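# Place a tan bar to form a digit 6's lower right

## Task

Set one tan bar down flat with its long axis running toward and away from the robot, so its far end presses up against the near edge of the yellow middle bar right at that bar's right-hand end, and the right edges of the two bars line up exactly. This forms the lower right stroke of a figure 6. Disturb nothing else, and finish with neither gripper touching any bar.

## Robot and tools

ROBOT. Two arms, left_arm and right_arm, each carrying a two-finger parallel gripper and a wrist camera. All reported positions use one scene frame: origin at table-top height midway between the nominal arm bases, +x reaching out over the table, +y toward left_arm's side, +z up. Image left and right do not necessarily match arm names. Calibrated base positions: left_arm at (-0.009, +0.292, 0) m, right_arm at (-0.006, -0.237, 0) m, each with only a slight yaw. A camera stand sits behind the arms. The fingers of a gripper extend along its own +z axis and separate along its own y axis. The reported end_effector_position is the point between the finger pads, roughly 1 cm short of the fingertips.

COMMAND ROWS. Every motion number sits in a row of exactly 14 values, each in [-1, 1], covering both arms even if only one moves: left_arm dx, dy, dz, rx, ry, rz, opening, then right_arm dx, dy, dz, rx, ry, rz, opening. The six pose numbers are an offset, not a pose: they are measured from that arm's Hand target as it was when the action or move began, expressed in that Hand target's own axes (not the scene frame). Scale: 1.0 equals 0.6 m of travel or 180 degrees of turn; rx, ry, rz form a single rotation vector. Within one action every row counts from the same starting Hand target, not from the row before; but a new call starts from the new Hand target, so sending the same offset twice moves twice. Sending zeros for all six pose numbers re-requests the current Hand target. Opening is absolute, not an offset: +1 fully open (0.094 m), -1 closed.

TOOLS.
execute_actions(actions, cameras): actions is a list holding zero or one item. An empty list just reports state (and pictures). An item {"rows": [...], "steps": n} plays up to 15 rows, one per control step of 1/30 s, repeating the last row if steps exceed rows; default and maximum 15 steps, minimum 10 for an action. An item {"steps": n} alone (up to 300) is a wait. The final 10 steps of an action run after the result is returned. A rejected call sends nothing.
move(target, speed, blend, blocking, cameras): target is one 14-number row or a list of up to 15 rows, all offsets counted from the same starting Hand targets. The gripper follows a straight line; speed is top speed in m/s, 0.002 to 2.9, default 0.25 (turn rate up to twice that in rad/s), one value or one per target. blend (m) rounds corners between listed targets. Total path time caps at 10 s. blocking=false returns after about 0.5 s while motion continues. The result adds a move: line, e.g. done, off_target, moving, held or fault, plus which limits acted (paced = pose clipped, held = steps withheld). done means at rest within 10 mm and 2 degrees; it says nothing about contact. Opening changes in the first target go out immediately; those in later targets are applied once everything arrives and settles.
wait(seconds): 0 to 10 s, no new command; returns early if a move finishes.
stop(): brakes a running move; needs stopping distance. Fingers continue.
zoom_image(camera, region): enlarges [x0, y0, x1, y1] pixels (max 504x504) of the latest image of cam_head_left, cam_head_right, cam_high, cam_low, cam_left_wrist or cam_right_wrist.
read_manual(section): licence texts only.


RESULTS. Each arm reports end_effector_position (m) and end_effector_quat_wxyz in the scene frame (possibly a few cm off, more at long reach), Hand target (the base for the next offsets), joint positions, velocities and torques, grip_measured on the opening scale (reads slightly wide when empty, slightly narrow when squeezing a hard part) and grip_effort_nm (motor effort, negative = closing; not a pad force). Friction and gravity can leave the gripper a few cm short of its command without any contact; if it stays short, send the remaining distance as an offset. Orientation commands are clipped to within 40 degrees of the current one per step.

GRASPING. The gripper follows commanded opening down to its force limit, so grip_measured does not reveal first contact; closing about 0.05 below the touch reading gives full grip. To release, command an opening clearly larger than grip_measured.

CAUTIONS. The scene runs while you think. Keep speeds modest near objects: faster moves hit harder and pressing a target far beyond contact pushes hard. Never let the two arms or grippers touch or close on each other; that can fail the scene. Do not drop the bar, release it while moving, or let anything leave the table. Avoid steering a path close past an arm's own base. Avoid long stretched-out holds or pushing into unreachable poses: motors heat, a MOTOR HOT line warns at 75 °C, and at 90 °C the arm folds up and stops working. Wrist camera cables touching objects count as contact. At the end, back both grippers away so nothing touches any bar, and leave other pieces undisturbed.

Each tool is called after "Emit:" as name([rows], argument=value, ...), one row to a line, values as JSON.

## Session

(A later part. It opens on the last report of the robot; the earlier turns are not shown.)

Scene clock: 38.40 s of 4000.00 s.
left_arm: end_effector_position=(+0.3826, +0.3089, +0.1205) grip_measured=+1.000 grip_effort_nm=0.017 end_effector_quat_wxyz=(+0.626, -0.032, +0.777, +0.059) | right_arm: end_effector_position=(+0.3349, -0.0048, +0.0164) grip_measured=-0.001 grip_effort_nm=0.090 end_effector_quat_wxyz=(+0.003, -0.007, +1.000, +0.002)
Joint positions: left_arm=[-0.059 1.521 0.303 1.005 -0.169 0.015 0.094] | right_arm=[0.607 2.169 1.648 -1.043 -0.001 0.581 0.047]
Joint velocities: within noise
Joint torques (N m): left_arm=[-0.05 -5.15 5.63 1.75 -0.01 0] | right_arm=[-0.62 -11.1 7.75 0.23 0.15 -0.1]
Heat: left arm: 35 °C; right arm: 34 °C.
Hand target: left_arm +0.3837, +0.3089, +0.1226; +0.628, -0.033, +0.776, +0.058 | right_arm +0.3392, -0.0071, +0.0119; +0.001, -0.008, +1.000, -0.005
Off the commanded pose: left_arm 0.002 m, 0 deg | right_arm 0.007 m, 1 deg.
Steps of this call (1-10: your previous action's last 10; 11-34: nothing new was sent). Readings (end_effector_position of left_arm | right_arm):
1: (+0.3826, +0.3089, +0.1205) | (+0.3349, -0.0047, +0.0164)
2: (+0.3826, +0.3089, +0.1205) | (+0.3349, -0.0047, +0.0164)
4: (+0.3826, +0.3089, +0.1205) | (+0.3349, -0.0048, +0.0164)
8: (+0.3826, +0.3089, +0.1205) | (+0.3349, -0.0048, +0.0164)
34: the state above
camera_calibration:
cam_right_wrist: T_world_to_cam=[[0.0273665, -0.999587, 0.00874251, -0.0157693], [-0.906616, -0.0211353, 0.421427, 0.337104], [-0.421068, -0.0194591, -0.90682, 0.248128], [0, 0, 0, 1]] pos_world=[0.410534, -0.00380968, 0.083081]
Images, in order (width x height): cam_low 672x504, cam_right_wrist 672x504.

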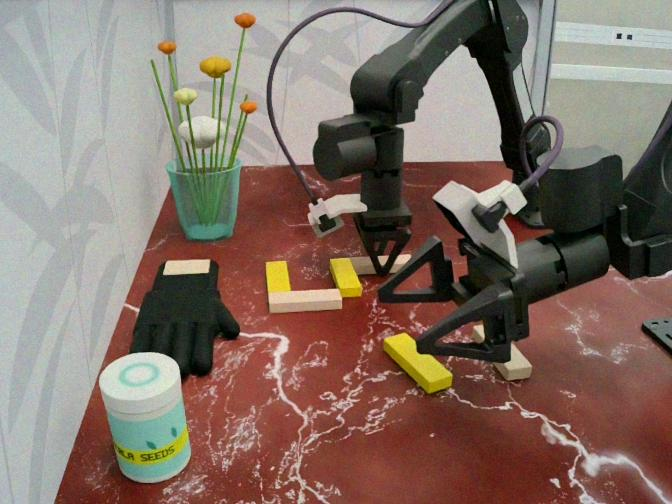

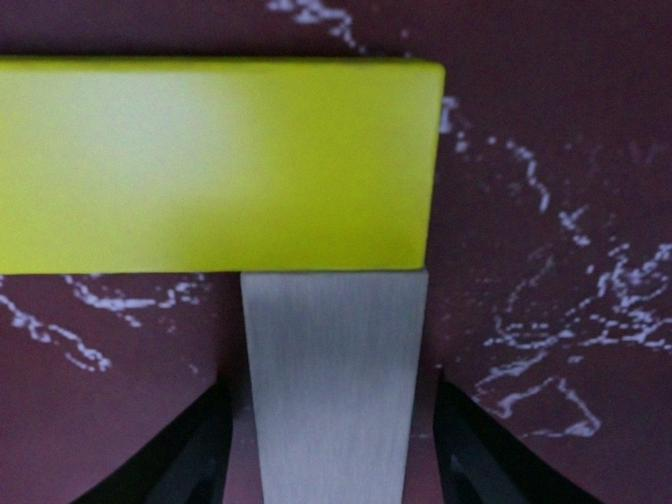

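Emit:
move(target=[0,0,0,0,0,0,1,0,0,-0.2,0,0,0,0], speed=0.06, cameras=["cam_right_wrist","cam_low"])

Emit:
zoom_image(camera="cam_right_wrist", region=[80, 40, 520, 360])

Scene clock: 41.20 s of 4000.00 s.
left_arm: end_effector_position=(+0.3826, +0.3089, +0.1205) grip_measured=+1.000 grip_effort_nm=0.017 end_effector_quat_wxyz=(+0.626, -0.032, +0.777, +0.059) | right_arm: end_effector_position=(+0.3380, -0.0028, +0.1260) grip_measured=-0.001 grip_effort_nm=0.090 end_effector_quat_wxyz=(-0.002, -0.007, +1.000, -0.001)
Joint positions: left_arm=[-0.059 1.521 0.303 1.005 -0.169 0.015 0.094] | right_arm=[0.607 2.169 2.087 -1.494 -0.001 0.581 0.047]
Joint velocities: within noise
Joint torques (N m): left_arm=[-0.06 -5.16 5.56 1.77 -0.02 0.01] | right_arm=[-0.23 -13.22 8.06 0.09 0.15 -0.07]
Heat: left arm: 35 °C; right arm: 35 °C.
Hand target: left_arm +0.3837, +0.3089, +0.1226; +0.628, -0.033, +0.776, +0.058 | right_arm +0.3390, -0.0059, +0.1319; +0.001, -0.008, +1.000, -0.005
Off the commanded pose: left_arm 0.002 m, 0 deg | right_arm 0.007 m, 1 deg.
Kept back: nothing.
move: done
camera_calibration:
cam_right_wrist: T_world_to_cam=[[0.027498, -0.9995, 0.0155794, -0.0156675], [-0.902409, -0.0181166, 0.4305, 0.291222], [-0.430003, -0.0258969, -0.902456, 0.351236], [0, 0, 0, 1]] pos_world=[0.414265, -0.00128785, 0.191848]
Images, in order (width x height): cam_low 672x504, cam_right_wrist 672x504.

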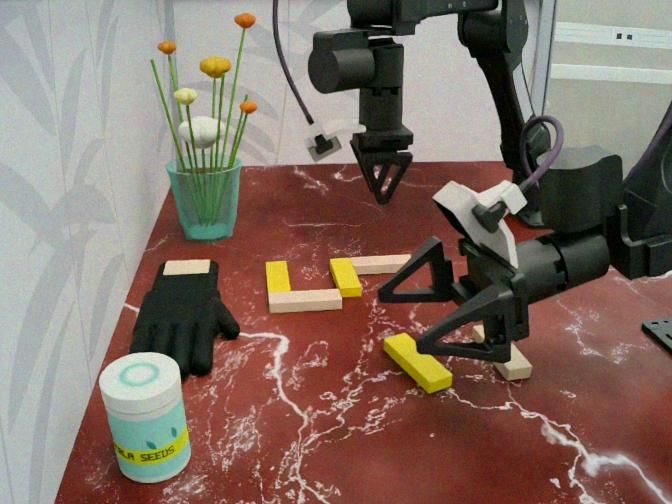

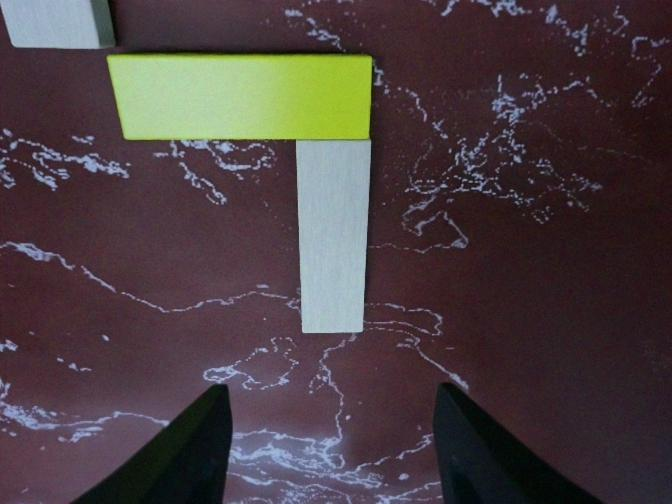

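Scaled by 1.145.

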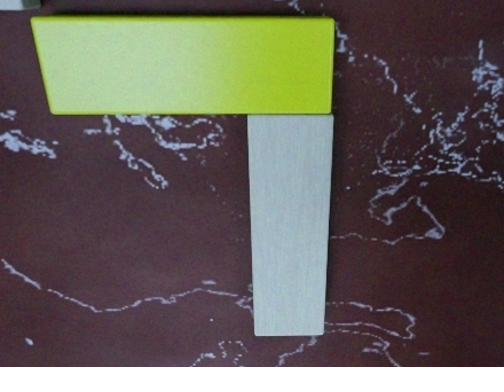

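Emit:
finished_scene(scene=2)

The scene is finished: the task was done.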